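## Task

Shelf spots are labelled by a lot number printed on the shelf edge directly beneath them, and a number may appear on several spots. Bring one cardboard box from lot 451 and one from lot 434 to the desk so that nothing overhangs its edge. All other cardboard boxes must stay on their own shelves. A lot absent from the storeroom is skipped. The robot must not fall or finish leaning, or the task fails.

## Robot and tools

ROBOT. A simulated Hello Robot Stretch 3 with a single arm. The two-wheel base is 0.33 m long and 0.34 m wide with a rounded back; it pivots about the point midway between the drive wheels, 0.05 m behind its front edge, and cannot slide sideways. A lift rides a vertical mast, and a telescoping arm reaches out to the robot's right, so shifting the gripper forward or back means driving the base. At the arm's end is a wrist (yaw, pitch, roll) and a two-finger gripper with round 0.04 m pads. Arm retracted and wrist folded, the wrist pokes out at most 0.06 m past the right side and a turn sweeps radius 0.28 m; an unfolded level wrist reaches beyond that. A loose object may occasionally get nudged by the simulation.

FRAMES. Base frame: origin on the floor between the drive wheels, x forward, y left, z up, metres. hand_pose is reported in it, located where the closed fingertips meet; with wrist joints at zero its x points up, y back toward the mast, z toward the rear. The odometry frame is the base frame at the start; base_odometry counts wheel turns only (slip looks like travel); heading in rad, -3.142 to 3.142, left positive.

move. One action per call. base: an object with exactly one key, a relative offset from where the base last reported itself: translate_m in metres (-3 to 3, forward positive) or rotate_rad in radians (-6.4 to 6.4, left positive). joints: an object keyed by joint name, each value an absolute target: lift_m 0 to 1.1; arm_m 0 to 0.52; wrist_yaw_rad -1.345 to 4.42 (0 along the arm, positive toward the front); wrist_pitch_rad -1.57 to 0.451 (negative tips fingers down); wrist_roll_rad -2.911 to 2.918; gripper_m -0.089 to 0.179 (larger is wider; fingertip gap is about 0.007 m under the value nearly closed, 0.025 m under it fully open); head_pan_rad -3.953 to 1.73 (-1.57 faces along the arm); head_tilt_rad -1.53 to 0.419 (negative looks down). speeds: per-key top speed in m/s or rad/s, not above the max. pace: "default" or "max" (e.g. translate 0.12/0.30 m/s, rotate 0.76/1.90 rad/s, lift 0.11/0.15, arm 0.14/0.40). The base is capped at 0.10 m/s and 0.63 rad/s unless lift_m < 0.30, arm_m < 0.03 and wrist_yaw_rad > 2.54. contact_limits: arm_m a motor_effort 1 to 100 (negative sense when retracting); lift_m an object {"down": n, "up": n}, percent of force 1 to 100 (under about 12 may trip with no contact; defaults 32 to 47 down, 21 to 36 up); translate_m or rotate_rad a wheel effort, only when placed beside that base command. servos: "reboot", sent alone, re-enables switched-off servos. cameras: list of head_camera, nav_camera, wrist_camera or all; [] for none. blocking: true waits until everything rests; false returns in about 0.5 s while motion continues. Unknown keys make a call invalid; out-of-range values are refused, and a refusal or an unrequested stop cancels the rest of that reply's move, wait and finished_scene calls. Actions end after 14 s at most.

wait(seconds 0 to 10, cameras) returns state without commanding anything. stop(cameras) brakes running motions, which then read "stopped". zoom_image(camera, region [x0,y0,x1,y1] in pixels, max 504x504) enlarges part of the latest image. finished_scene(scene) ends the current scene by its number; it cannot be undone.

RESULTS. joint_positions; base_status and joint_status per motion: done, moving, off_target (resting short, may still push), contact_stop (that joint goes slack until commanded again), time_out, torque_fault. The move line gives done or the worst status. on_its_own lists uncommanded behaviour ("held at" is a target). motor_effort in percent with the peak in brackets; at full effort wrist pitch reads about 45, roll about 72. lidar_m: 12 sectors of 30 degrees counter-clockwise from straight ahead (4th left, 7th behind, 10th right), distances from the base origin at 0.17 m height; "-" means nothing seen or closer than 0.15 m. wrist_depth_mm and head_depth_mm: 7x7 grids of median depth, "-" for invalid. base_tilt in degrees (forward, right), about 4 degrees of bias. turned_by_wheels vs turned_by_imu: trust the IMU if they disagree by over 0.15 rad. head_camera images arrive rotated (turn clockwise to fix), nav_camera the other way. Changed camera calibrations are listed.

GRIPPING. Close to a value under the object's width; open to at least 0.05 above it. The reading does not confirm a hold; resend if the grip slackens.

CAUTIONS. Before folding (yaw to 3.0) or unfolding the wrist, have lift_m 0.32 to 0.95, pitch -0.4, roll near 0; folded, lift may go to 0.25. With yaw below -0.4 keep pitch at -0.5 or lower. Wrist, head and uncapped base do not stop on contact; prolonged strain causes a torque fault. Pushing on something rigid with the gripper above about 0.45 m, or driving while holding or hooking something fixed, can tip the robot; if tilt appears, back the gripper off. Avoid drops, releasing moving objects, slams, hard hits and forceful pushes. The simulation keeps running while you compose replies, and a running move continues meanwhile.

Each tool is called after "Call:" by a JSON object that holds its "fn" and its "kwargs", one argument or row to a line.

## Session

Call:
{"fn": "move", "kwargs": {
  "cameras": ["nav_camera"]
}}

Call:
{"fn": "move", "kwargs": {
  "joints": {"head_pan_rad":-1.57,"head_tilt_rad":-0.25},
  "pace": "max",
  "cameras": ["head_camera","nav_camera"]
}}

Call:
{"fn": "move", "kwargs": {
  "joints": {"head_pan_rad":-3.14,"head_tilt_rad":-0.25},
  "pace": "max",
  "cameras": ["head_camera","nav_camera"]
}}

Call:
{"fn": "move", "kwargs": {
  "joints": {"head_pan_rad":1.57,"head_tilt_rad":-0.25},
  "pace": "max",
  "cameras": ["head_camera","nav_camera"]
}}

Scene clock: 0.00 s.
base_odometry: x=+0.000 y=+0.000 heading=+0.000
turned_by_wheels: +0.000
turned_by_imu: +0.000
base_tilt: forward=-0.3 right=-1.3
lidar_m: 0.73 0.73 0.85 1.53 2.66 1.26 1.01 1.11 1.82 1.63 1.40 0.83
head_depth_mm: 802 792 784 776 768 761 757 / 774 765 758 751 744 737 730 / 748 740 734 728 721 715 708 / 724 715 710 705 699 694 687 / 702 695 689 684 679 672 667 / 681 673 667 664 658 652 648 / 661 655 652 644 640 634 631
base_status: not commanded
joint_positions: lift_m=+0.374 arm_m=+0.001 wrist_yaw_rad=+3.009 wrist_pitch_rad=-0.462 wrist_roll_rad=+0.000 gripper_m=+0.037 head_pan_rad=+0.000 head_tilt_rad=-0.003
joint_status: not commanded
measured_speeds: all 0
motor_effort: left_wheel=-0.4 right_wheel=+0.1 lift_m=+22.4 arm_m=-2.9 wrist_yaw_rad=-1.0 wrist_pitch_rad=+1.9 wrist_roll_rad=-0.1 gripper_m=+0.3 head_pan_rad=+1.2 head_tilt_rad=+6.7
hand_pose: x=+0.0076 y=+0.0712 z=+0.3774 quat_wxyz=(+0.207, +0.697, +0.116, +0.676) (m; base frame)
wrist_depth_mm: - 138 - - - 859 - / - 151 - - - 975 - / - 167 922 - - 937 - / 840 775 203 821 806 791 762 / 698 671 212 657 648 671 666 / 590 599 126 579 128 582 578 / 522 546 287 355 507 509 509
pictures: nav_camera (sideways)
camera_calibration:
nav_camera: T_world_to_cam=[[-0.0233498, 0.0170467, 0.999582, -1.25828], [0.00969844, -0.999804, 0.017277, 0.0275711], [0.99968, 0.0100978, 0.0231799, -0.0831342], [0, 0, 0, 1]] pos_world=[0.0534596, 0.0498547, 1.25921]

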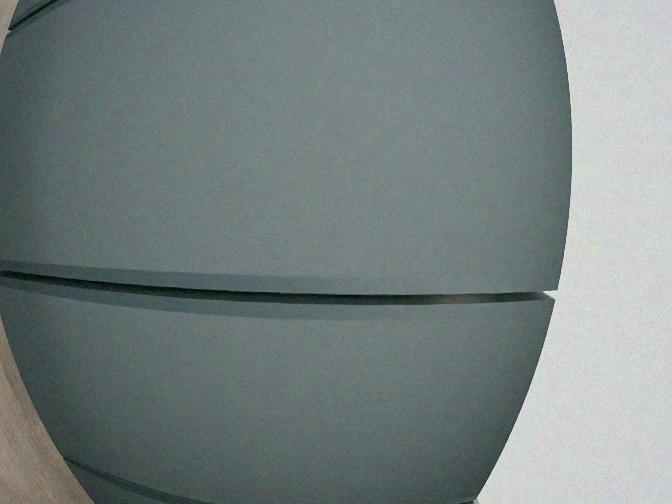

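Scene clock: 2.07 s.
move: done
base_odometry: x=+0.000 y=+0.000 heading=+0.000
turned_by_wheels: +0.000
turned_by_imu: +0.000
base_tilt: forward=-0.4 right=-1.1
lidar_m: 0.72 0.72 0.85 1.53 2.66 1.25 1.01 1.11 1.81 1.62 1.39 0.83
head_depth_mm: 2057 1826 1826 1915 2421 2008 1647 / 1990 2074 2119 2169 2125 2056 1635 / 1922 2012 2078 2156 2231 2058 1642 / 1856 1952 2020 2103 2090 2034 1619 / 1712 1504 1549 1624 1712 1769 1610 / 1735 1838 1916 1983 2019 2039 1607 / 1635 1795 1871 1929 1873 1983 1615
base_status: not commanded
joint_positions: lift_m=+0.374 arm_m=+0.001 wrist_yaw_rad=+3.009 wrist_pitch_rad=-0.462 wrist_roll_rad=+0.000 gripper_m=+0.037 head_pan_rad=-1.578 head_tilt_rad=-0.250
joint_status: all done
measured_speeds: translate_m=+0.000 rotate_rad=+0.000 lift_m=+0.000 arm_m=+0.000 wrist_yaw_rad=+0.000 wrist_pitch_rad=+0.000 wrist_roll_rad=+0.000 head_pan_rad=+0.024 head_tilt_rad=+0.000
motor_effort: left_wheel=-0.7(1.0) right_wheel=+0.1(1.2) lift_m=+23.0(24.0) arm_m=-6.2(6.5) wrist_yaw_rad=-0.3(2.1) wrist_pitch_rad=+1.9(2.1) wrist_roll_rad=-0.3(0.3) gripper_m=+0.5(0.8) head_pan_rad=+3.6(5.1) head_tilt_rad=-3.3(8.1)
hand_pose: x=+0.0076 y=+0.0712 z=+0.3774 quat_wxyz=(+0.207, +0.697, +0.116, +0.676) (m; base frame)
wrist_depth_mm: - 138 - - - 869 - / - 150 - - - 977 - / - 168 921 - - 951 - / 835 762 203 813 808 799 758 / 694 675 211 663 660 668 669 / 605 600 126 570 128 582 576 / 531 540 285 350 506 514 515
pictures: head_camera (sideways), nav_camera (sideways)
camera_calibration:
head_camera: T_world_to_cam=[[-0.0448378, 0.196352, -0.979508, 1.29069], [0.997133, -0.0510214, -0.0558724, 0.0663007], [-0.0609465, -0.979205, -0.193502, 0.207765], [0, 0, 0, 1]] pos_world=[0.00442365, -0.0466035, 1.30815]
nav_camera: T_world_to_cam=[[0.0153979, -0.22179, 0.974973, -1.22609], [-0.999877, -0.0062512, 0.0143692, 0.0375409], [0.0029078, -0.975074, -0.221859, 0.241942], [0, 0, 0, 1]] pos_world=[0.055712, -0.0357881, 1.24854]

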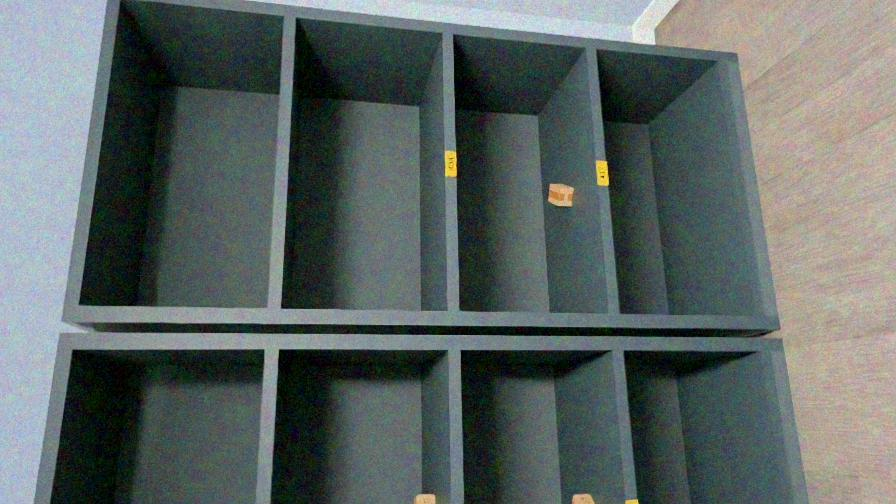

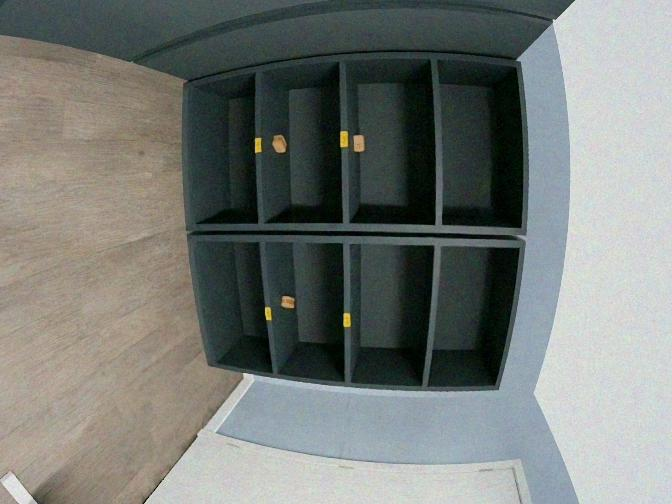

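Scene clock: 4.13 s.
move: done
base_odometry: x=+0.000 y=+0.000 heading=+0.000
turned_by_wheels: +0.000
turned_by_imu: +0.000
base_tilt: forward=-0.4 right=-1.4
lidar_m: 0.72 0.73 0.85 1.53 2.66 1.25 1.01 1.11 1.82 1.63 1.39 0.83
head_depth_mm: 1549 1616 1683 1760 1515 1107 1646 / 1498 1563 1638 1701 1505 1043 1533 / 1464 1517 1588 1657 1480 1036 1572 / 1420 1487 1547 1606 1467 979 1515 / 1384 1434 1492 1550 1459 972 1564 / 1349 1396 1451 1507 1438 969 1456 / 1314 1365 1415 1470 1482 965 1503
base_status: not commanded
joint_positions: lift_m=+0.374 arm_m=+0.001 wrist_yaw_rad=+3.009 wrist_pitch_rad=-0.462 wrist_roll_rad=+0.000 gripper_m=+0.037 head_pan_rad=-3.148 head_tilt_rad=-0.250
joint_status: all done
measured_speeds: translate_m=+0.000 rotate_rad=+0.000 lift_m=+0.000 arm_m=+0.000 wrist_yaw_rad=+0.000 wrist_pitch_rad=+0.000 wrist_roll_rad=+0.000 head_pan_rad=+0.024 head_tilt_rad=+0.000
motor_effort: left_wheel=+0.1(0.8) right_wheel=-0.2(1.1) lift_m=+23.9(24.3) arm_m=-9.7(10.1) wrist_yaw_rad=-0.1(1.5) wrist_pitch_rad=+1.9(2.0) wrist_roll_rad=+0.1(0.3) gripper_m=+0.8(0.9) head_pan_rad=+3.6(5.5) head_tilt_rad=-2.7(5.9)
hand_pose: x=+0.0076 y=+0.0712 z=+0.3774 quat_wxyz=(+0.207, +0.697, +0.116, +0.676) (m; base frame)
wrist_depth_mm: - 139 - - - 870 - / - 150 - - - 970 - / - 167 914 - - 936 - / 833 775 204 817 802 799 768 / 700 682 212 663 651 667 670 / 598 595 126 573 129 582 582 / 528 533 287 352 500 510 511
pictures: head_camera (sideways), nav_camera (sideways)
camera_calibration:
head_camera: T_world_to_cam=[[0.196803, 0.0449906, -0.97941, 1.28911], [-0.0501749, -0.997175, -0.0558889, 0.0727485], [-0.979158, 0.0601409, -0.193989, 0.214009], [0, 0, 0, 1]] pos_world=[-0.0405014, 0.00167451, 1.30815]
nav_camera: T_world_to_cam=[[-0.222181, -0.0155715, 0.974881, -1.22452], [-0.00707443, 0.999872, 0.0143584, 0.0314741], [-0.97498, -0.00370657, -0.222263, 0.24847], [0, 0, 0, 1]] pos_world=[-0.0295892, -0.0496167, 1.24853]

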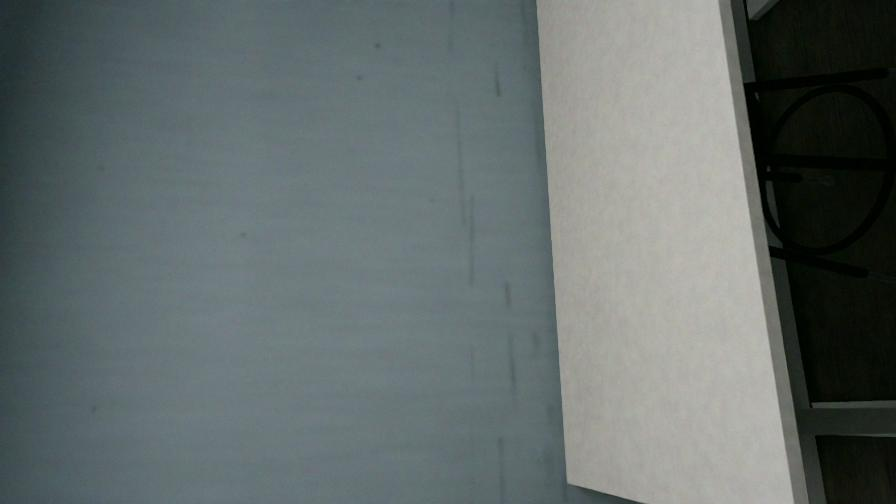

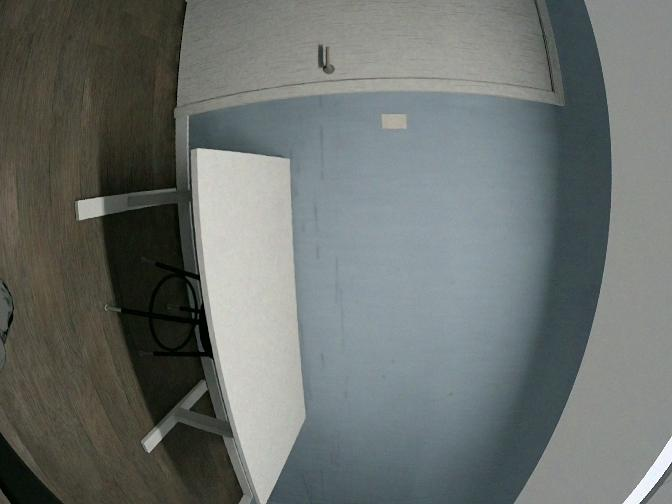

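Scene clock: 7.33 s.
move: done
base_odometry: x=+0.000 y=+0.000 heading=+0.000
turned_by_wheels: +0.000
turned_by_imu: +0.000
base_tilt: forward=-0.4 right=-1.2
lidar_m: 0.72 0.72 0.85 1.53 2.66 1.26 1.01 1.11 1.81 1.63 1.40 0.83
head_depth_mm: 1199 1200 1208 1214 1219 1232 1237 / 2318 1482 1484 1498 1516 1510 1524 / 2501 2555 2682 2803 2831 1982 1627 / 2433 2512 2613 2702 2808 2151 1610 / 2376 2435 2529 2676 2690 2127 1600 / 2315 2364 2482 2554 2677 2125 1604 / 2265 2319 2414 2513 2599 2105 1600
base_status: not commanded
joint_positions: lift_m=+0.374 arm_m=+0.001 wrist_yaw_rad=+3.009 wrist_pitch_rad=-0.462 wrist_roll_rad=+0.000 gripper_m=+0.037 head_pan_rad=+1.578 head_tilt_rad=-0.250
joint_status: all done
measured_speeds: translate_m=+0.000 rotate_rad=+0.000 lift_m=+0.000 arm_m=+0.000 wrist_yaw_rad=+0.000 wrist_pitch_rad=+0.000 wrist_roll_rad=+0.000 head_pan_rad=-0.024 head_tilt_rad=+0.000
motor_effort: left_wheel=-0.3(0.8) right_wheel=+0.3(1.1) lift_m=+24.2(24.7) arm_m=-12.8(13.4) wrist_yaw_rad=+0.2(1.6) wrist_pitch_rad=+1.9(2.1) wrist_roll_rad=-0.1(0.3) gripper_m=+0.7(1.1) head_pan_rad=-2.5(7.3) head_tilt_rad=-1.1(4.9)
hand_pose: x=+0.0076 y=+0.0712 z=+0.3774 quat_wxyz=(+0.207, +0.697, +0.116, +0.676) (m; base frame)
wrist_depth_mm: - 139 - - - 870 - / - 151 - - - 970 - / - 167 921 - - 927 - / 844 776 203 810 809 806 751 / 698 667 211 656 647 673 668 / 600 602 126 575 128 581 575 / 527 536 288 356 500 518 510
pictures: head_camera (sideways), nav_camera (sideways)
camera_calibration:
head_camera: T_world_to_cam=[[0.0477264, -0.196172, -0.979407, 1.29001], [-0.997778, 0.0362829, -0.0558889, 0.0784486], [0.0464995, 0.979898, -0.194004, 0.2078], [0, 0, 0, 1]] pos_world=[0.00704389, 0.0465952, 1.30815]
nav_camera: T_world_to_cam=[[-0.0186801, 0.221931, 0.974884, -1.22577], [0.999676, 0.0210041, 0.0143736, 0.0254017], [-0.0172866, 0.974836, -0.222251, 0.242587], [0, 0, 0, 1]] pos_world=[-0.0440976, 0.0350205, 1.24853]

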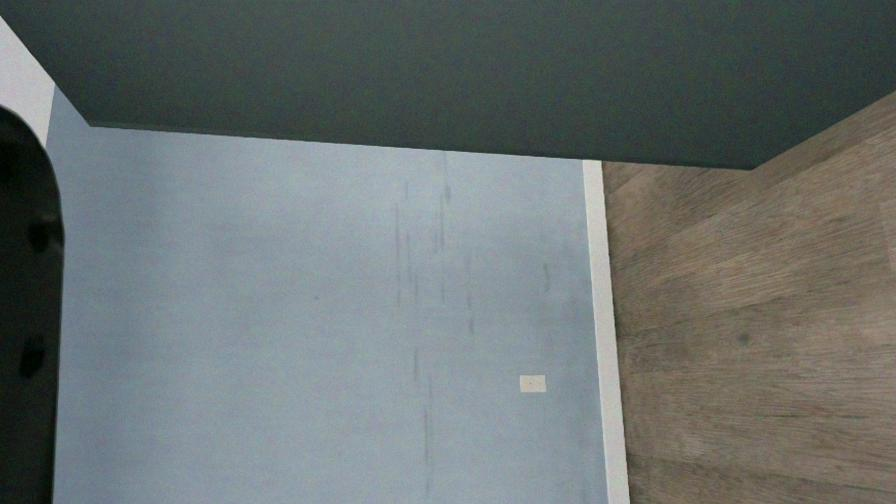

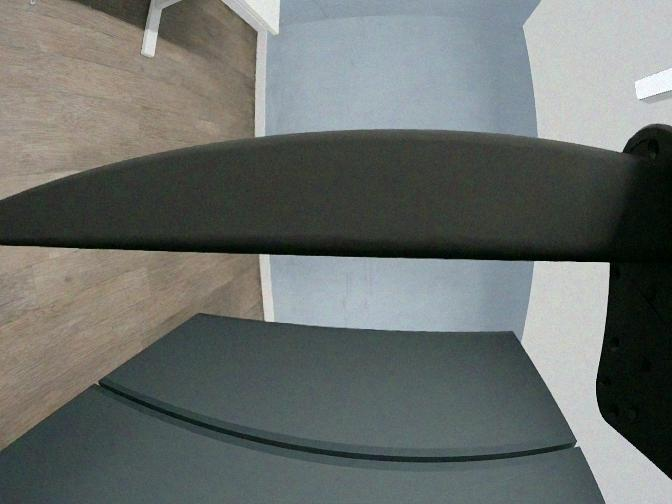

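Call:
{"fn": "move", "kwargs": {
  "joints": {"head_pan_rad":-1.1,"head_tilt_rad":-0.25},
  "pace": "max",
  "cameras": ["head_camera"]
}}

Call:
{"fn": "zoom_image", "kwargs": {
  "camera": "head_camera",
  "region": [400, 0, 680, 250]
}}

Call:
{"fn": "zoom_image", "kwargs": {
  "camera": "head_camera",
  "region": [400, 250, 680, 504]
}}

Scene clock: 18.00 s.
move: done
base_odometry: x=+0.000 y=+0.000 heading=+0.000
turned_by_wheels: +0.000
turned_by_imu: +0.000
base_tilt: forward=-0.3 right=-1.1
lidar_m: 0.72 0.72 0.85 1.53 2.66 1.25 1.01 1.11 1.81 1.62 1.39 0.83
head_depth_mm: 1652 1672 1487 1540 1616 1679 1647 / 1674 1853 1922 1982 1963 1947 1639 / 1826 1894 1979 2028 2065 2044 1629 / 1865 1950 2005 2085 2075 2047 1616 / 1883 1864 1915 1925 1979 1932 1614 / 1942 1540 1601 1660 1731 1796 1601 / 1221 1245 1283 1311 1355 1400 1439
base_status: not commanded
joint_positions: lift_m=+0.374 arm_m=+0.001 wrist_yaw_rad=+3.009 wrist_pitch_rad=-0.462 wrist_roll_rad=+0.000 gripper_m=+0.037 head_pan_rad=-1.108 head_tilt_rad=-0.250
joint_status: all done
measured_speeds: translate_m=+0.000 rotate_rad=+0.000 lift_m=+0.000 arm_m=+0.000 wrist_yaw_rad=+0.000 wrist_pitch_rad=+0.000 wrist_roll_rad=+0.000 head_pan_rad=+0.024 head_tilt_rad=+0.000
motor_effort: left_wheel=-0.5(0.8) right_wheel=+0.3(1.4) lift_m=+24.9(25.4) arm_m=-12.6(13.3) wrist_yaw_rad=+0.8(1.4) wrist_pitch_rad=+1.9(2.0) wrist_roll_rad=+0.1(0.4) gripper_m=+0.7(1.0) head_pan_rad=+2.9(5.4) head_tilt_rad=+0.5(3.8)
hand_pose: x=+0.0076 y=+0.0712 z=+0.3774 quat_wxyz=(+0.207, +0.697, +0.116, +0.676) (m; base frame)
wrist_depth_mm: - 139 - - - 855 - / - 151 - - - 985 - / - 167 918 - - 939 - / 848 762 203 815 804 797 769 / 695 666 211 663 647 670 671 / 596 595 126 572 129 583 575 / 533 535 289 356 498 510 508
pictures: head_camera (sideways)
camera_calibration:
head_camera: T_world_to_cam=[[-0.129103, 0.155213, -0.979409, 1.29109], [0.912157, 0.406012, -0.0558942, 0.0668612], [0.388977, -0.90059, -0.193996, 0.20572], [0, 0, 0, 1]] pos_world=[0.0256746, -0.0422713, 1.30815]

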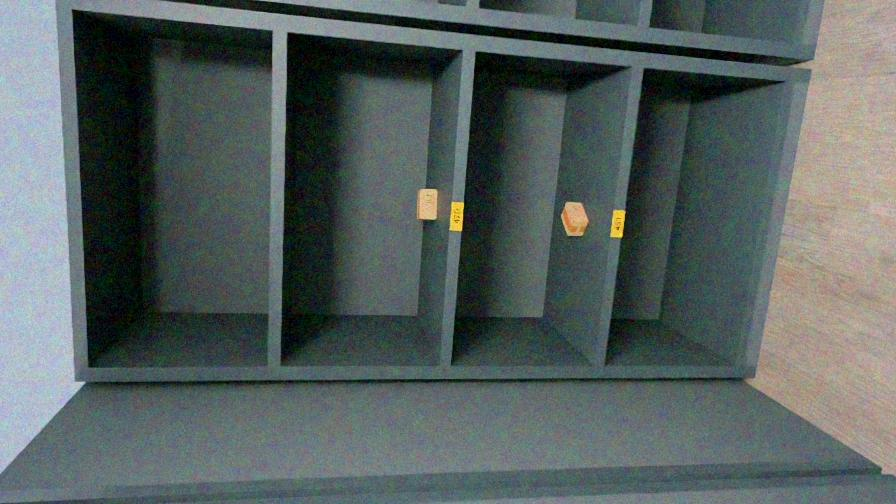

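Scaled by 1.800 from the camera's 896x504 image, which has a finer 1280x720 frame.

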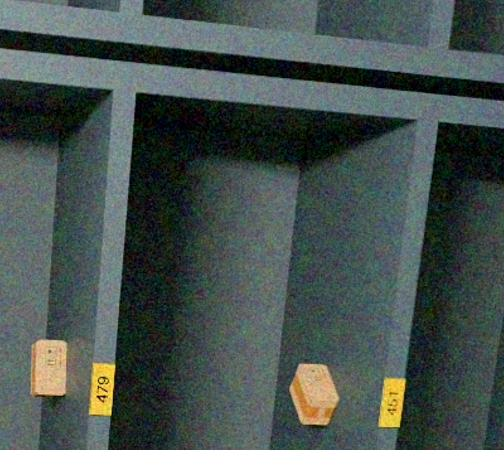

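Scaled by 1.800 from the camera's 896x504 image, which has a finer 1280x720 frame.

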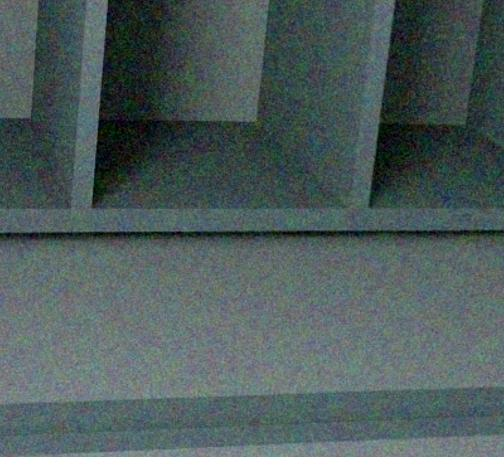

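Call:
{"fn": "move", "kwargs": {
  "joints": {"head_pan_rad":-1.57},
  "pace": "max",
  "cameras": ["head_camera"]
}}

Call:
{"fn": "zoom_image", "kwargs": {
  "camera": "head_camera",
  "region": [420, 130, 640, 220]
}}

Scene clock: 25.00 s.
move: done
base_odometry: x=+0.000 y=+0.000 heading=+0.000
turned_by_wheels: +0.000
turned_by_imu: +0.000
base_tilt: forward=-0.2 right=-1.2
lidar_m: 0.73 0.73 0.85 1.53 2.66 1.26 1.01 1.11 1.81 1.62 1.39 0.83
head_depth_mm: 2051 1824 1834 1919 2011 2024 1658 / 1975 2061 2148 2173 2135 2071 1640 / 1914 2025 2095 2183 2222 2032 1625 / 1850 1966 2030 2117 2085 2032 1624 / 1721 1518 1565 1651 1720 1795 1618 / 1743 1853 1916 1984 2033 2003 1605 / 1626 1795 1874 1914 1895 2001 1595
base_status: not commanded
joint_positions: lift_m=+0.374 arm_m=+0.001 wrist_yaw_rad=+3.009 wrist_pitch_rad=-0.462 wrist_roll_rad=+0.000 gripper_m=+0.037 head_pan_rad=-1.578 head_tilt_rad=-0.250
joint_status: all done
measured_speeds: all 0
motor_effort: left_wheel=+0.1(0.8) right_wheel=+0.2(1.2) lift_m=+25.1(25.7) arm_m=-12.4(13.2) wrist_yaw_rad=-0.4(1.6) wrist_pitch_rad=+1.9(2.0) wrist_roll_rad=+0.0(0.2) gripper_m=+0.4(1.0) head_pan_rad=-1.6(4.0) head_tilt_rad=+0.9(1.6)
hand_pose: x=+0.0076 y=+0.0712 z=+0.3774 quat_wxyz=(+0.207, +0.697, +0.116, +0.676) (m; base frame)
wrist_depth_mm: - 138 - - - 861 - / - 151 - - - 965 - / - 168 922 - - 943 - / 832 772 203 801 801 804 756 / 708 668 211 659 657 672 668 / 593 599 126 570 129 576 581 / 528 536 288 355 505 510 510
pictures: head_camera (sideways)
camera_calibration:
head_camera: T_world_to_cam=[[-0.0449329, 0.196834, -0.979407, 1.29058], [0.99716, -0.0504837, -0.0558933, 0.0663518], [-0.0604458, -0.979136, -0.194007, 0.208428], [0, 0, 0, 1]] pos_world=[0.0044248, -0.0466014, 1.30815]

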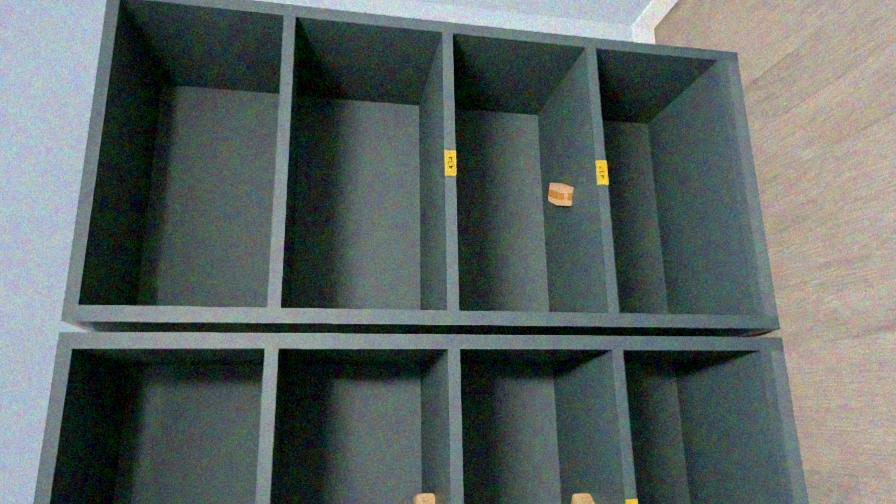

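Scaled by 2.291 from the camera's 896x504 image, which has a finer 1280x720 frame.

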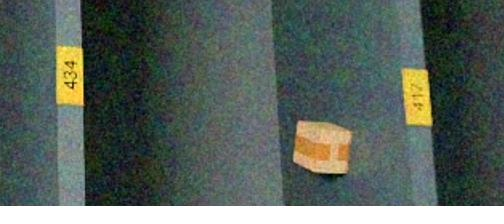

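Call:
{"fn": "move", "kwargs": {
  "base": {"rotate_rad":-1.153},
  "joints": {"lift_m":0.49},
  "pace": "max",
  "cameras": []
}}

Call:
{"fn": "move", "kwargs": {
  "base": {"translate_m":1.02},
  "pace": "max",
  "cameras": []
}}

Call:
{"fn": "move", "kwargs": {
  "base": {"rotate_rad":1.401},
  "joints": {"head_pan_rad":-1.57,"head_tilt_rad":-0.6},
  "pace": "max",
  "cameras": []
}}

Call:
{"fn": "move", "kwargs": {
  "joints": {"wrist_yaw_rad":0,"gripper_m":0.17},
  "pace": "max",
  "cameras": []
}}

Call:
{"fn": "move", "kwargs": {
  "joints": {"wrist_pitch_rad":-0.1},
  "cameras": ["wrist_camera","head_camera"]
}}

Scene clock: 67.37 s.
move: done
base_odometry: x=+0.000 y=+0.000 heading=-1.153
turned_by_wheels: -1.153
turned_by_imu: -1.133
base_tilt: forward=-0.2 right=-1.2
lidar_m: 1.65 0.88 0.73 0.73 0.81 1.31 2.66 1.26 1.01 1.11 1.72 1.62
head_depth_mm: 1321 1376 1413 1464 1502 999 1484 / 1348 1391 1445 1506 1502 999 1524 / 1367 1413 1473 1539 1486 986 1244 / 1396 1444 1510 1566 1617 1655 1557 / 1413 1465 1523 1590 1642 1710 1608 / 1443 1486 1549 1611 1688 1758 1618 / 1459 1527 1582 1647 1721 1800 1605
base_status: done
joint_positions: lift_m=+0.490 arm_m=+0.001 wrist_yaw_rad=+3.009 wrist_pitch_rad=-0.463 wrist_roll_rad=+0.000 gripper_m=+0.037 head_pan_rad=-1.570 head_tilt_rad=-0.250
joint_status: all done
measured_speeds: all 0
motor_effort: left_wheel=+8.6(12.2) right_wheel=-9.8(13.4) lift_m=+29.8(34.5) arm_m=-12.7(13.5) wrist_yaw_rad=+0.6(1.6) wrist_pitch_rad=+2.1(2.1) wrist_roll_rad=+0.0(0.3) gripper_m=+0.1(1.0) head_pan_rad=+3.3(4.2) head_tilt_rad=+3.5(3.8)
hand_pose: x=+0.0076 y=+0.0711 z=+0.4928 quat_wxyz=(+0.208, +0.697, +0.117, +0.676) (m; base frame)
wrist_depth_mm: - 138 - - - - - / - 151 162 - - - - / - 167 175 - - - - / - 956 198 962 940 - - / 848 811 211 804 803 822 824 / 733 731 126 703 128 720 713 / 642 656 287 637 622 623 622
pictures: none
No camera images: "cameras" was empty.

Scene clock: 78.53 s.
move: done
base_odometry: x=+0.414 y=-0.932 heading=-1.152
turned_by_wheels: +0.000
turned_by_imu: +0.000
base_tilt: forward=-0.4 right=-1.1
lidar_m: 1.05 0.64 0.53 0.53 0.59 0.96 3.62 1.63 1.75 1.44 0.76 0.73
head_depth_mm: 1479 1530 1573 1632 1709 1766 1652 / 1506 1547 1620 1669 1726 1815 1632 / 1528 1579 1641 1711 1777 1847 1622 / 1563 1631 1695 1747 1826 1887 1624 / 1616 1671 1732 1811 1880 1947 1618 / 1638 1692 1751 1809 1915 1963 1554 / 1235 1275 1334 1369 1444 1467 1506
base_status: done
joint_positions: lift_m=+0.490 arm_m=+0.001 wrist_yaw_rad=+3.009 wrist_pitch_rad=-0.463 wrist_roll_rad=+0.000 gripper_m=+0.037 head_pan_rad=-1.570 head_tilt_rad=-0.250
joint_status: not commanded
measured_speeds: all 0
motor_effort: left_wheel=+7.6(12.8) right_wheel=+0.7(10.4) lift_m=+23.7(30.6) arm_m=-11.4(13.4) wrist_yaw_rad=-0.1(1.9) wrist_pitch_rad=+2.1(2.2) wrist_roll_rad=+0.0(0.4) gripper_m=+0.6(1.1) head_pan_rad=+2.1(3.6) head_tilt_rad=+5.5(6.3)
hand_pose: x=+0.0076 y=+0.0711 z=+0.4928 quat_wxyz=(+0.208, +0.697, +0.117, +0.676) (m; base frame)
wrist_depth_mm: - 139 - - - 514 - / - 150 161 - - 560 - / - 166 175 - - 611 - / 822 185 192 - 700 - - / 857 818 211 153 739 - - / 733 732 126 697 128 706 710 / 649 647 287 639 618 631 624
pictures: none
No camera images: "cameras" was empty.

Scene clock: 81.70 s.
move: done
base_odometry: x=+0.414 y=-0.932 heading=+0.248
turned_by_wheels: +1.401
turned_by_imu: +1.378
base_tilt: forward=-0.2 right=-1.2
lidar_m: 0.53 0.55 0.76 2.18 1.81 1.62 1.74 1.45 0.73 1.07 0.74 0.55
head_depth_mm: 874 964 925 915 1004 941 1105 / 876 965 915 1206 1103 965 1164 / 878 966 897 1207 1099 956 1161 / 879 964 832 1206 1087 953 1154 / 880 962 820 1203 1039 1268 1147 / 878 967 858 1206 1070 1257 1153 / 881 967 847 1201 1067 1256 1153
base_status: done
joint_positions: lift_m=+0.490 arm_m=+0.001 wrist_yaw_rad=+3.009 wrist_pitch_rad=-0.463 wrist_roll_rad=+0.000 gripper_m=+0.037 head_pan_rad=-1.570 head_tilt_rad=-0.601
joint_status: all done
measured_speeds: all 0
motor_effort: left_wheel=-8.1(13.7) right_wheel=+8.3(12.4) lift_m=+24.7(25.1) arm_m=-12.3(13.8) wrist_yaw_rad=+0.4(2.1) wrist_pitch_rad=+2.1(2.2) wrist_roll_rad=+0.0(0.3) gripper_m=+0.4(0.9) head_pan_rad=+1.7(4.8) head_tilt_rad=-2.9(5.8)
hand_pose: x=+0.0076 y=+0.0711 z=+0.4928 quat_wxyz=(+0.208, +0.697, +0.117, +0.676) (m; base frame)
wrist_depth_mm: - 139 - - - - - / - 150 - - - - - / - 168 - - - - - / - 942 203 - 978 981 - / 851 818 212 821 798 831 - / 738 740 126 702 128 708 691 / 647 663 286 635 618 626 620
pictures: none
No camera images: "cameras" was empty.

Scene clock: 83.57 s.
move: done
base_odometry: x=+0.414 y=-0.932 heading=+0.248
turned_by_wheels: +0.000
turned_by_imu: +0.000
base_tilt: forward=-0.3 right=-1.2
lidar_m: 0.53 0.55 0.76 2.17 1.81 1.62 1.74 1.45 0.73 1.07 0.74 0.55
head_depth_mm: 875 964 924 918 1008 939 1105 / 877 964 910 1199 1099 961 1166 / 877 965 899 1200 1091 954 1160 / 879 963 830 1206 1082 950 1154 / 878 966 823 1204 1043 1267 1153 / 879 968 859 1208 1072 1268 1151 / 884 966 842 1207 1064 1252 1156
base_status: not commanded
joint_positions: lift_m=+0.490 arm_m=+0.001 wrist_yaw_rad=+0.003 wrist_pitch_rad=-0.463 wrist_roll_rad=+0.000 gripper_m=+0.170 head_pan_rad=-1.570 head_tilt_rad=-0.601
joint_status: all done
measured_speeds: all 0
motor_effort: left_wheel=-8.0(8.5) right_wheel=+9.2(9.8) lift_m=+25.6(25.9) arm_m=-11.8(13.3) wrist_yaw_rad=-3.3(8.0) wrist_pitch_rad=+2.1(2.1) wrist_roll_rad=+0.0(0.3) gripper_m=+0.5(83.8) head_pan_rad=+1.0(2.0) head_tilt_rad=-0.9(3.6)
hand_pose: x=-0.0208 y=-0.3641 z=+0.4928 quat_wxyz=(+0.689, +0.163, -0.688, -0.161) (m; base frame)
wrist_depth_mm: - - - - - - - / - 860 - - - - - / - - - - - - - / - - - - - - - / - 143 - - - 140 492 / - 124 - - - - - / 116 632 644 632 628 611 106
pictures: none
No camera images: "cameras" was empty.

Scene clock: 84.57 s.
move: done
base_odometry: x=+0.414 y=-0.932 heading=+0.248
turned_by_wheels: +0.000
turned_by_imu: +0.000
base_tilt: forward=-0.3 right=-1.1
lidar_m: 0.53 0.55 0.76 2.17 1.81 1.62 1.73 1.45 0.73 1.08 0.74 0.55
head_depth_mm: 876 963 919 918 1009 942 1109 / 876 961 912 1203 1105 964 1169 / 876 962 897 1201 1093 956 1160 / 874 964 827 1203 1088 952 1157 / 879 966 820 1201 1042 1272 1153 / 880 966 860 1209 1071 1264 1150 / 881 970 845 1203 1060 1259 1149
base_status: not commanded
joint_positions: lift_m=+0.490 arm_m=+0.001 wrist_yaw_rad=+0.003 wrist_pitch_rad=-0.123 wrist_roll_rad=+0.000 gripper_m=+0.170 head_pan_rad=-1.570 head_tilt_rad=-0.601
joint_status: all done
measured_speeds: all 0
motor_effort: left_wheel=-7.9(8.4) right_wheel=+9.8(9.8) lift_m=+25.6(26.0) arm_m=-12.1(12.7) wrist_yaw_rad=-3.8(4.4) wrist_pitch_rad=+3.8(6.1) wrist_roll_rad=+0.0(0.3) gripper_m=+0.9(1.0) head_pan_rad=+1.3(1.9) head_tilt_rad=-0.6(1.6)
hand_pose: x=-0.0207 y=-0.3969 z=+0.5733 quat_wxyz=(+0.706, +0.045, -0.705, -0.043) (m; base frame)
wrist_depth_mm: - 763 - - - - - / - 801 - - - - - / - - - 564 - - - / - - - - - - - / - 155 - - - 814 - / - 127 - - - 884 - / - - - - - - 106
pictures: head_camera (sideways), wrist_camera
camera_calibration:
head_camera: T_world_to_cam=[[-0.0468024, 0.521077, -0.852226, 1.1246], [0.997502, -0.0208128, -0.0675062, 0.0813887], [-0.0529132, -0.853256, -0.518801, 0.631072], [0, 0, 0, 1]] pos_world=[0.00484062, -0.0458435, 1.29131]
wrist_camera: T_world_to_cam=[[-0.998851, -0.0459638, -0.0135824, -0.024414], [-0.00180891, 0.319339, -0.947639, 0.702562], [0.0478944, -0.946525, -0.319055, -0.0255737], [0, 0, 0, 1]] pos_world=[-0.0218902, -0.249684, 0.657284]

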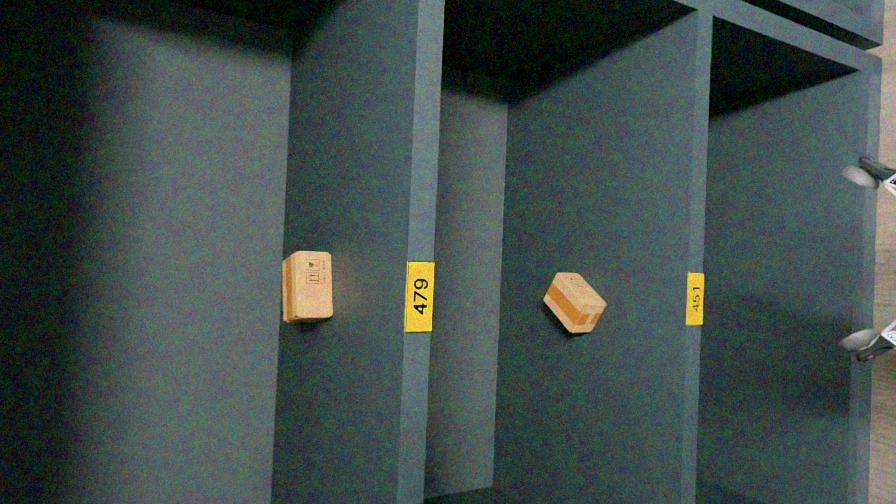

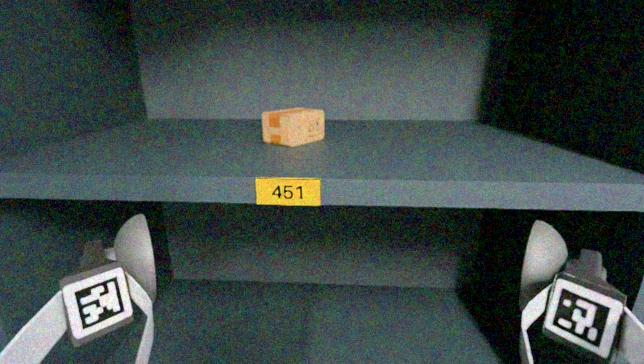

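Call:
{"fn": "move", "kwargs": {
  "base": {"translate_m":0.078},
  "joints": {"arm_m":0.28,"lift_m":0.505},
  "cameras": ["wrist_camera","head_camera"]
}}

Scene clock: 114.00 s.
move: done
base_odometry: x=+0.490 y=-0.913 heading=+0.248
turned_by_wheels: +0.000
turned_by_imu: +0.000
base_tilt: forward=-0.1 right=-1.2
lidar_m: 0.45 0.47 0.65 1.85 1.85 1.69 1.81 1.51 0.77 1.08 0.64 0.47
head_depth_mm: 877 960 923 1107 1095 974 1163 / 877 963 910 1202 1107 963 1171 / 876 965 840 1205 1095 899 591 / 878 965 821 1206 1053 739 1126 / 879 966 870 1201 1076 1267 1155 / 880 965 858 1210 1072 1260 1152 / 878 959 846 1065 1027 1058 1143
base_status: done
joint_positions: lift_m=+0.505 arm_m=+0.280 wrist_yaw_rad=+0.003 wrist_pitch_rad=-0.122 wrist_roll_rad=+0.000 gripper_m=+0.170 head_pan_rad=-1.570 head_tilt_rad=-0.600
joint_status: all done
measured_speeds: all 0
motor_effort: left_wheel=+1.7(6.8) right_wheel=+11.0(13.5) lift_m=+29.3(34.0) arm_m=+13.2(15.4) wrist_yaw_rad=-2.0(4.2) wrist_pitch_rad=+3.5(3.9) wrist_roll_rad=-0.1(0.3) gripper_m=+0.4(1.0) head_pan_rad=+0.4(1.6) head_tilt_rad=+3.7(4.5)
hand_pose: x=-0.0207 y=-0.6764 z=+0.5886 quat_wxyz=(+0.706, +0.044, -0.705, -0.042) (m; base frame)
wrist_depth_mm: 520 - - - - - - / - - - - - - - / - - - - - - - / - - - 295 329 - - / 299 155 281 284 295 279 294 / 117 141 227 226 227 217 227 / 171 177 183 184 183 177 106
pictures: head_camera (sideways), wrist_camera
camera_calibration:
head_camera: T_world_to_cam=[[-0.0467928, 0.520154, -0.85279, 1.12529], [0.997502, -0.0208901, -0.0674751, 0.0813449], [-0.0529123, -0.853817, -0.517877, 0.629851], [0, 0, 0, 1]] pos_world=[0.00484066, -0.045848, 1.29131]
wrist_camera: T_world_to_cam=[[-0.998865, -0.0456621, -0.0135412, -0.0370191], [-0.00170196, 0.318354, -0.94797, 0.805798], [0.0475973, -0.946872, -0.31807, -0.286062], [0, 0, 0, 1]] pos_world=[-0.0219899, -0.529083, 0.672383]

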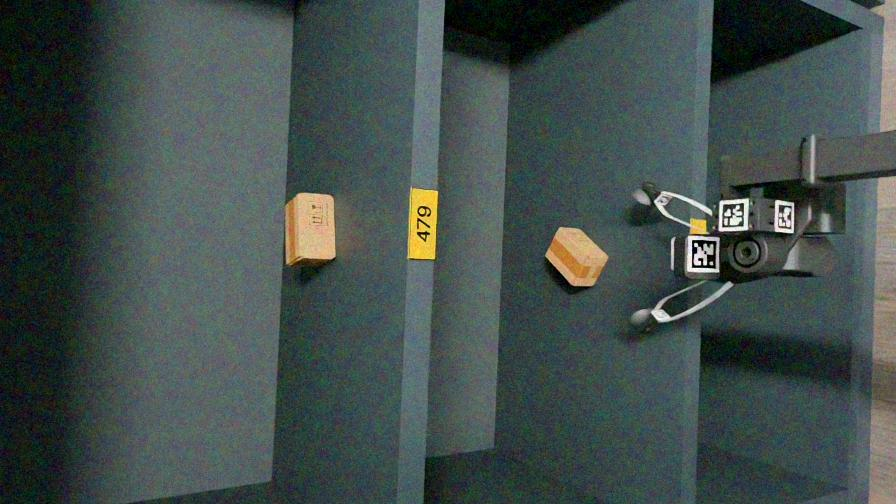

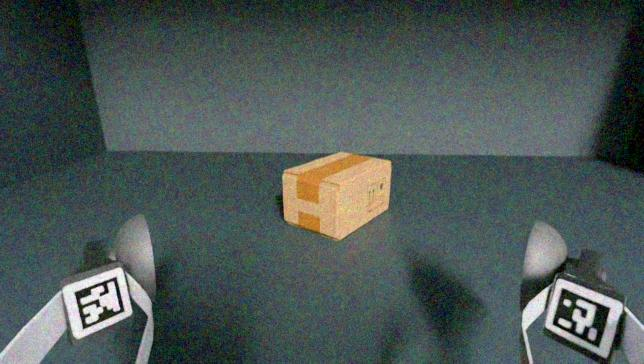

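Call:
{"fn": "move", "kwargs": {
  "joints": {"arm_m":0.462,"lift_m":0.487},
  "contact_limits": {"arm_m":35},
  "cameras": []
}}

Call:
{"fn": "move", "kwargs": {
  "joints": {"gripper_m":0.11},
  "cameras": []
}}

Call:
{"fn": "move", "kwargs": {
  "joints": {"gripper_m":0.08},
  "cameras": ["wrist_camera"]
}}

Call:
{"fn": "move", "kwargs": {
  "joints": {"gripper_m":0.03},
  "cameras": ["wrist_camera"]
}}

Scene clock: 140.07 s.
move: done
base_odometry: x=+0.490 y=-0.913 heading=+0.248
turned_by_wheels: +0.000
turned_by_imu: +0.000
base_tilt: forward=-0.2 right=-1.1
lidar_m: 0.45 0.47 0.65 1.86 1.86 1.69 1.81 1.51 0.77 1.08 0.63 0.47
head_depth_mm: 877 960 918 1106 1096 972 1163 / 875 960 911 1199 1103 963 1174 / 877 963 839 1205 1098 792 597 / 875 965 822 1204 1053 921 1151 / 878 963 869 1205 1078 1271 1154 / 881 961 856 1207 1070 1269 1148 / 883 960 847 1063 1030 1057 1146
base_status: not commanded
joint_positions: lift_m=+0.487 arm_m=+0.462 wrist_yaw_rad=+0.003 wrist_pitch_rad=-0.122 wrist_roll_rad=+0.000 gripper_m=+0.170 head_pan_rad=-1.570 head_tilt_rad=-0.600
joint_status: all done
measured_speeds: all 0
motor_effort: left_wheel=+2.0(2.5) right_wheel=+10.9(11.9) lift_m=+30.7(32.4) arm_m=+11.8(15.7) wrist_yaw_rad=-2.7(4.2) wrist_pitch_rad=+3.7(3.7) wrist_roll_rad=+0.0(0.3) gripper_m=+0.3(1.1) head_pan_rad=-0.5(1.0) head_tilt_rad=+3.0(4.3)
contact_limits: arm_m 35 (drawing in: default 31, maximum 55; extending or still: default 40, maximum 69)
hand_pose: x=-0.0207 y=-0.8584 z=+0.5706 quat_wxyz=(+0.706, +0.044, -0.705, -0.042) (m; base frame)
wrist_depth_mm: - - 339 339 333 329 326 / - - - - - 340 335 / - - - - - - - / - - - - - - - / 258 257 256 148 158 254 254 / 122 140 119 108 131 187 187 / 116 153 118 96 142 159 106
pictures: none
No camera images: "cameras" was empty.

Scene clock: 141.20 s.
move: done
base_odometry: x=+0.490 y=-0.913 heading=+0.248
turned_by_wheels: +0.000
turned_by_imu: +0.000
base_tilt: forward=-0.2 right=-1.2
lidar_m: 0.45 0.47 0.65 1.86 1.86 1.69 1.82 1.51 0.77 1.07 0.63 0.47
head_depth_mm: 875 961 925 1105 1093 971 1166 / 876 964 910 1203 1100 964 1165 / 877 966 841 1199 1088 790 596 / 880 962 826 1207 1044 918 1155 / 875 964 871 1210 1076 1268 1151 / 877 961 858 1203 1071 1262 1155 / 877 959 845 1065 1029 1050 1141
base_status: not commanded
joint_positions: lift_m=+0.487 arm_m=+0.462 wrist_yaw_rad=+0.003 wrist_pitch_rad=-0.122 wrist_roll_rad=+0.000 gripper_m=+0.110 head_pan_rad=-1.570 head_tilt_rad=-0.600
joint_status: all done
measured_speeds: all 0
motor_effort: left_wheel=+1.7(2.2) right_wheel=+9.3(11.2) lift_m=+29.8(31.0) arm_m=+9.0(12.4) wrist_yaw_rad=-3.1(4.5) wrist_pitch_rad=+3.6(3.7) wrist_roll_rad=-0.1(0.3) gripper_m=-0.5(81.7) head_pan_rad=+0.1(1.0) head_tilt_rad=+2.7(4.1)
contact_limits: arm_m 35 (drawing in: default 31, maximum 55; extending or still: default 40, maximum 69)
hand_pose: x=-0.0207 y=-0.8584 z=+0.5706 quat_wxyz=(+0.706, +0.044, -0.705, -0.042) (m; base frame)
wrist_depth_mm: - - 339 337 333 328 325 / - - - - - 339 338 / - - - - - - - / - - - - - - - / 258 257 242 148 148 254 255 / 197 127 121 108 125 130 196 / - 153 120 98 131 147 158
pictures: none
No camera images: "cameras" was empty.

Scene clock: 142.03 s.
move: done
base_odometry: x=+0.490 y=-0.913 heading=+0.248
turned_by_wheels: +0.000
turned_by_imu: +0.000
base_tilt: forward=-0.4 right=-1.1
lidar_m: 0.45 0.47 0.65 1.85 1.85 1.69 1.81 1.51 0.77 1.07 0.63 0.47
head_depth_mm: 876 960 928 1104 1093 971 1163 / 879 963 913 1202 1102 963 1173 / 876 963 840 1199 1093 790 596 / 878 968 828 1204 1044 918 1152 / 878 964 870 1205 1077 1271 1148 / 880 966 859 1206 1075 1266 1147 / 880 956 843 1058 1029 1055 1136
base_status: not commanded
joint_positions: lift_m=+0.487 arm_m=+0.462 wrist_yaw_rad=+0.003 wrist_pitch_rad=-0.122 wrist_roll_rad=+0.000 gripper_m=+0.080 head_pan_rad=-1.570 head_tilt_rad=-0.600
joint_status: all done
measured_speeds: all 0
motor_effort: left_wheel=+1.8(2.3) right_wheel=+9.6(11.0) lift_m=+29.7(30.8) arm_m=+6.8(9.2) wrist_yaw_rad=-2.7(4.5) wrist_pitch_rad=+3.6(3.7) wrist_roll_rad=+0.2(0.3) gripper_m=-1.1(78.4) head_pan_rad=-0.1(0.9) head_tilt_rad=+3.0(3.7)
contact_limits: arm_m 35 (drawing in: default 31, maximum 55; extending or still: default 40, maximum 69)
hand_pose: x=-0.0207 y=-0.8584 z=+0.5706 quat_wxyz=(+0.706, +0.044, -0.705, -0.042) (m; base frame)
wrist_depth_mm: - - 342 337 333 328 326 / - - - - - 338 337 / - - - - - - - / - - - - - - - / 259 258 155 148 151 255 256 / 196 197 128 125 125 195 196 / 165 148 133 121 116 124 159
pictures: wrist_camera
camera_calibration:
wrist_camera: T_world_to_cam=[[-0.998865, -0.0456679, -0.0135324, -0.0455831], [-0.00170306, 0.318173, -0.948031, 0.846586], [0.0476002, -0.946932, -0.31789, -0.464278], [0, 0, 0, 1]] pos_world=[-0.0219899, -0.711083, 0.654383]

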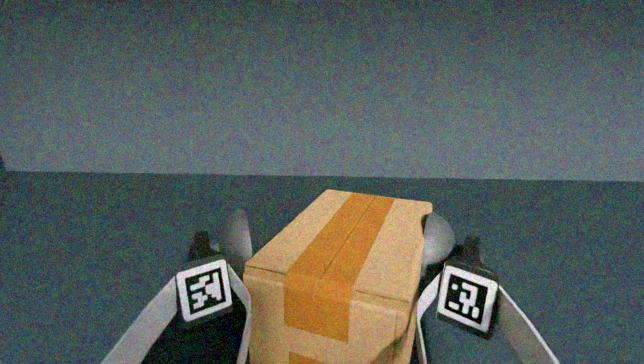

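Scene clock: 143.07 s.
move: done
base_odometry: x=+0.490 y=-0.913 heading=+0.248
turned_by_wheels: +0.000
turned_by_imu: +0.000
base_tilt: forward=-0.4 right=-1.1
lidar_m: 0.45 0.47 0.65 1.86 1.86 1.69 1.81 1.51 0.77 1.08 0.63 0.47
head_depth_mm: 876 960 927 1105 1094 973 1161 / 877 962 910 1204 1102 964 1168 / 877 962 846 1205 1096 788 595 / 879 964 823 1203 1050 920 1154 / 879 965 872 1204 1081 1266 1153 / 883 963 860 1207 1066 1261 1150 / 878 961 844 1065 1028 1058 1141
base_status: not commanded
joint_positions: lift_m=+0.487 arm_m=+0.462 wrist_yaw_rad=+0.002 wrist_pitch_rad=-0.122 wrist_roll_rad=+0.000 gripper_m=+0.031 head_pan_rad=-1.570 head_tilt_rad=-0.600
joint_status: all done
measured_speeds: all 0
motor_effort: left_wheel=+1.5(2.1) right_wheel=+10.0(10.6) lift_m=+28.9(30.4) arm_m=+4.2(6.8) wrist_yaw_rad=-2.2(4.3) wrist_pitch_rad=+3.6(3.7) wrist_roll_rad=+0.1(0.3) gripper_m=-14.4(87.7) head_pan_rad=-0.5(1.3) head_tilt_rad=+2.9(3.7)
contact_limits: arm_m 35 (drawing in: default 31, maximum 55; extending or still: default 40, maximum 69)
hand_pose: x=-0.0209 y=-0.8584 z=+0.5707 quat_wxyz=(+0.706, +0.044, -0.705, -0.043) (m; base frame)
wrist_depth_mm: - - 338 337 335 329 327 / - - - - - 340 336 / - - - - - - - / - - - 196 196 - - / 258 257 160 148 157 253 255 / 197 196 130 126 125 195 195 / 160 148 148 136 147 148 158
pictures: wrist_camera
camera_calibration:
wrist_camera: T_world_to_cam=[[-0.998884, -0.0452221, -0.0135971, -0.0452239], [-0.0014987, 0.318154, -0.948038, 0.846581], [0.0471983, -0.94696, -0.317867, -0.464323], [0, 0, 0, 1]] pos_world=[-0.0219894, -0.711083, 0.654383]

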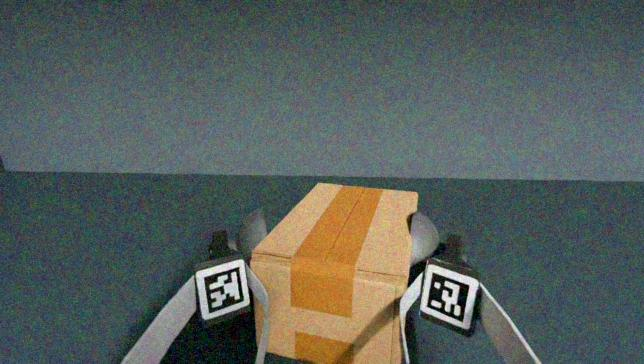

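Call:
{"fn": "move", "kwargs": {
  "joints": {"gripper_m":0.0},
  "cameras": []
}}

Call:
{"fn": "move", "kwargs": {
  "joints": {"lift_m":0.53},
  "cameras": []
}}

Call:
{"fn": "move", "kwargs": {
  "joints": {"arm_m":0.0},
  "cameras": []
}}

Call:
{"fn": "move", "kwargs": {
  "joints": {"lift_m":0.85,"head_pan_rad":-3.14,"head_tilt_rad":-0.4},
  "pace": "max"
}}

Scene clock: 159.20 s.
move: done
base_odometry: x=+0.490 y=-0.913 heading=+0.248
turned_by_wheels: +0.000
turned_by_imu: +0.000
base_tilt: forward=-0.3 right=-1.2
lidar_m: 0.45 0.47 0.65 1.85 1.86 1.69 1.81 1.51 0.77 1.08 0.63 0.47
head_depth_mm: 874 961 928 1110 1093 968 1157 / 875 963 911 1205 1103 968 1171 / 877 964 842 1200 1092 789 594 / 875 963 825 1206 1050 921 1160 / 875 964 869 1201 1077 1273 1154 / 879 972 857 1206 1069 1269 1148 / 882 957 848 1067 1023 1054 1141
base_status: not commanded
joint_positions: lift_m=+0.487 arm_m=+0.462 wrist_yaw_rad=+0.002 wrist_pitch_rad=-0.122 wrist_roll_rad=+0.000 gripper_m=+0.001 head_pan_rad=-1.570 head_tilt_rad=-0.600
joint_status: all done
measured_speeds: all 0
motor_effort: left_wheel=+1.5(2.0) right_wheel=+10.0(10.6) lift_m=+27.9(28.9) arm_m=-7.7(7.8) wrist_yaw_rad=-1.5(4.0) wrist_pitch_rad=+3.5(3.7) wrist_roll_rad=+0.0(0.2) gripper_m=-25.1(99.1) head_pan_rad=-0.7(1.2) head_tilt_rad=+2.4(3.3)
contact_limits: arm_m 35 (drawing in: default 31, maximum 55; extending or still: default 40, maximum 69)
hand_pose: x=-0.0209 y=-0.8584 z=+0.5707 quat_wxyz=(+0.706, +0.044, -0.705, -0.043) (m; base frame)
wrist_depth_mm: - - 339 339 334 329 325 / - - - - - 338 339 / - - - - - - - / - - - 196 197 - - / 258 258 161 148 157 255 254 / 196 197 130 127 124 196 195 / 160 148 154 136 147 148 158
pictures: none
No camera images: "cameras" was empty.

Scene clock: 160.40 s.
move: done
base_odometry: x=+0.490 y=-0.913 heading=+0.248
turned_by_wheels: +0.000
turned_by_imu: +0.000
base_tilt: forward=-0.4 right=-1.1
lidar_m: 0.45 0.47 0.65 1.85 1.86 1.69 1.81 1.51 0.77 1.08 0.64 0.47
head_depth_mm: 876 962 922 1108 1086 972 1160 / 874 961 911 1200 1104 964 1157 / 876 963 842 1205 1098 694 573 / 880 963 823 1204 852 923 1156 / 877 964 872 1206 1082 1268 1150 / 880 970 861 1205 1067 1267 1153 / 883 957 844 1066 1026 1052 1138
base_status: not commanded
joint_positions: lift_m=+0.530 arm_m=+0.462 wrist_yaw_rad=+0.002 wrist_pitch_rad=-0.125 wrist_roll_rad=+0.000 gripper_m=+0.004 head_pan_rad=-1.570 head_tilt_rad=-0.600
joint_status: all done
measured_speeds: all 0
motor_effort: left_wheel=+1.2(2.1) right_wheel=+10.3(10.5) lift_m=+30.0(33.6) arm_m=-10.7(11.0) wrist_yaw_rad=-2.1(4.3) wrist_pitch_rad=+4.2(4.3) wrist_roll_rad=+0.0(0.3) gripper_m=-11.3(25.3) head_pan_rad=-0.7(1.7) head_tilt_rad=+2.9(3.0)
contact_limits: arm_m 35 (drawing in: default 31, maximum 55; extending or still: default 40, maximum 69)
hand_pose: x=-0.0209 y=-0.8582 z=+0.6128 quat_wxyz=(+0.706, +0.045, -0.705, -0.044) (m; base frame)
wrist_depth_mm: - - 340 336 332 329 324 / - - - - - 340 336 / - - - - - - - / - - - - - - - / 327 325 150 149 147 323 322 / 266 266 130 127 124 264 264 / 216 102 200 136 199 206 214
pictures: none
No camera images: "cameras" was empty.

Scene clock: 164.97 s.
move: done
base_odometry: x=+0.490 y=-0.913 heading=+0.248
turned_by_wheels: +0.000
turned_by_imu: +0.000
base_tilt: forward=-0.3 right=-1.2
lidar_m: 0.45 0.47 0.65 1.86 1.86 1.69 1.82 1.51 0.77 1.08 0.63 0.47
head_depth_mm: 880 963 922 1111 1089 970 1159 / 877 962 911 1208 1106 962 1171 / 879 963 841 1203 1095 957 1158 / 879 967 826 1207 1088 956 652 / 877 962 869 1205 1080 1263 1149 / 879 968 855 1210 1075 1258 1149 / 880 961 844 1063 1026 1057 1144
base_status: not commanded
joint_positions: lift_m=+0.530 arm_m=+0.001 wrist_yaw_rad=+0.002 wrist_pitch_rad=-0.125 wrist_roll_rad=+0.000 gripper_m=+0.004 head_pan_rad=-1.570 head_tilt_rad=-0.600
joint_status: all done
measured_speeds: all 0
motor_effort: left_wheel=+1.2(2.4) right_wheel=+10.3(11.0) lift_m=+26.9(29.6) arm_m=-12.6(15.1) wrist_yaw_rad=-2.1(4.5) wrist_pitch_rad=+4.3(4.3) wrist_roll_rad=-0.1(0.4) gripper_m=-10.6(11.5) head_pan_rad=-1.7(2.2) head_tilt_rad=+1.7(3.2)
hand_pose: x=-0.0209 y=-0.3968 z=+0.6127 quat_wxyz=(+0.706, +0.045, -0.705, -0.044) (m; base frame)
wrist_depth_mm: - 769 - - - - - / - - - - - 757 - / - - - - - - - / - - - - - - - / - - 151 149 147 - - / - - 129 128 124 909 - / - 94 - 136 127 109 -
pictures: none
No camera images: "cameras" was empty.

Scene clock: 167.90 s.
move: done
base_odometry: x=+0.490 y=-0.913 heading=+0.248
turned_by_wheels: +0.000
turned_by_imu: +0.000
base_tilt: forward=-0.3 right=-1.3
lidar_m: 0.45 0.47 0.65 1.85 1.85 1.69 1.81 1.50 0.77 1.07 0.63 0.47
head_depth_mm: 1538 1652 1762 1909 2032 1818 1527 / 1534 1627 1736 1867 2014 1806 - / 1536 1636 1759 1861 2017 1798 - / 1531 1639 1742 1858 2016 1773 1491 / 1546 1630 1754 1871 2017 1776 1413 / 1536 1631 1757 1888 2033 1779 1396 / 1559 1662 1769 1904 2030 1754 1388
base_status: not commanded
joint_positions: lift_m=+0.850 arm_m=+0.001 wrist_yaw_rad=+0.002 wrist_pitch_rad=-0.126 wrist_roll_rad=+0.000 gripper_m=+0.004 head_pan_rad=-3.142 head_tilt_rad=-0.396
joint_status: all done
measured_speeds: all 0
motor_effort: left_wheel=+2.0(2.1) right_wheel=+10.3(11.1) lift_m=+28.1(34.6) arm_m=-7.3(13.1) wrist_yaw_rad=-4.0(4.0) wrist_pitch_rad=+4.3(4.5) wrist_roll_rad=-0.1(0.3) gripper_m=-10.9(11.4) head_pan_rad=+3.2(5.0) head_tilt_rad=-3.5(7.8)
hand_pose: x=-0.0209 y=-0.3967 z=+0.9325 quat_wxyz=(+0.706, +0.046, -0.705, -0.044) (m; base frame)
wrist_depth_mm: - 776 - - - - - / - - - 554 - - - / - - - - - - - / - - - - - 834 - / - - 154 149 148 - - / - - 129 127 124 725 - / - 94 - 136 127 109 615
pictures: head_camera (sideways), nav_camera (sideways), wrist_camera
camera_calibration:
head_camera: T_world_to_cam=[[0.336257, 0.0460543, -0.940644, 1.23761], [-0.0357314, -0.997461, -0.0616092, 0.0800615], [-0.941092, 0.0543271, -0.333757, 0.395746], [0, 0, 0, 1]] pos_world=[-0.0408614, 0.00136113, 1.30117]
nav_camera: T_world_to_cam=[[-0.360986, -0.0168086, 0.93242, -1.16824], [-0.0150213, 0.999813, 0.012208, 0.0343398], [-0.93245, -0.00959925, -0.361171, 0.428996], [0, 0, 0, 1]] pos_world=[-0.0211859, -0.0498518, 1.24381]
wrist_camera: T_world_to_cam=[[-0.998889, -0.0450649, -0.01377, -0.0192176], [-0.00149796, 0.322443, -0.946588, 1.04318], [0.0470979, -0.945516, -0.322152, 0.0924824], [0, 0, 0, 1]] pos_world=[-0.0219893, -0.249787, 1.01699]

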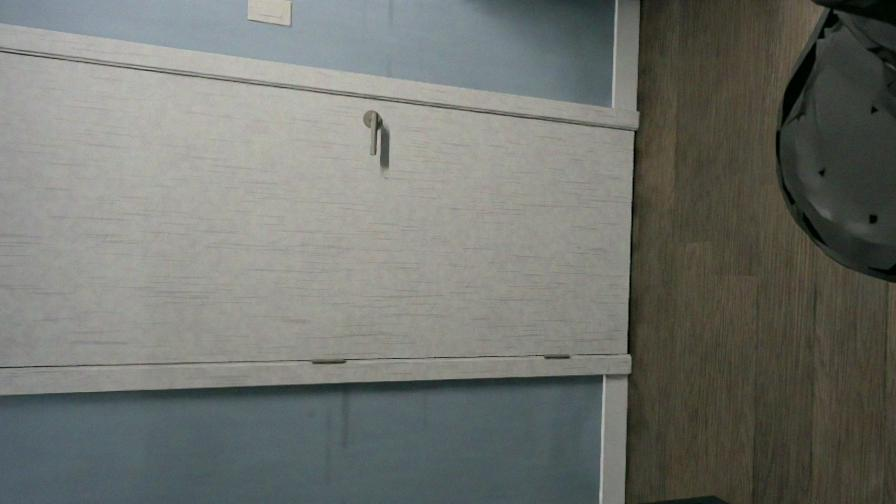

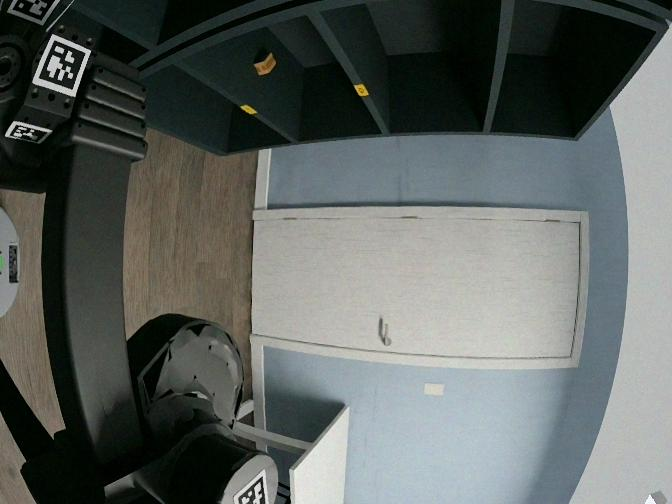

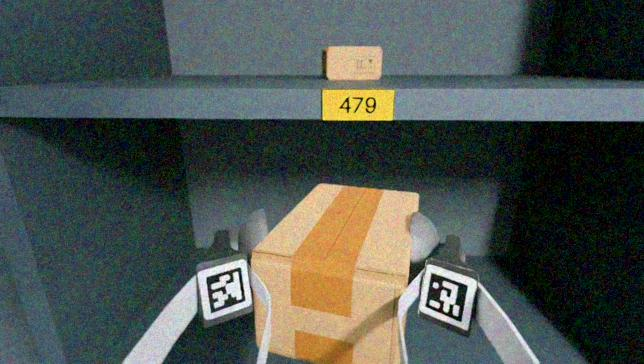

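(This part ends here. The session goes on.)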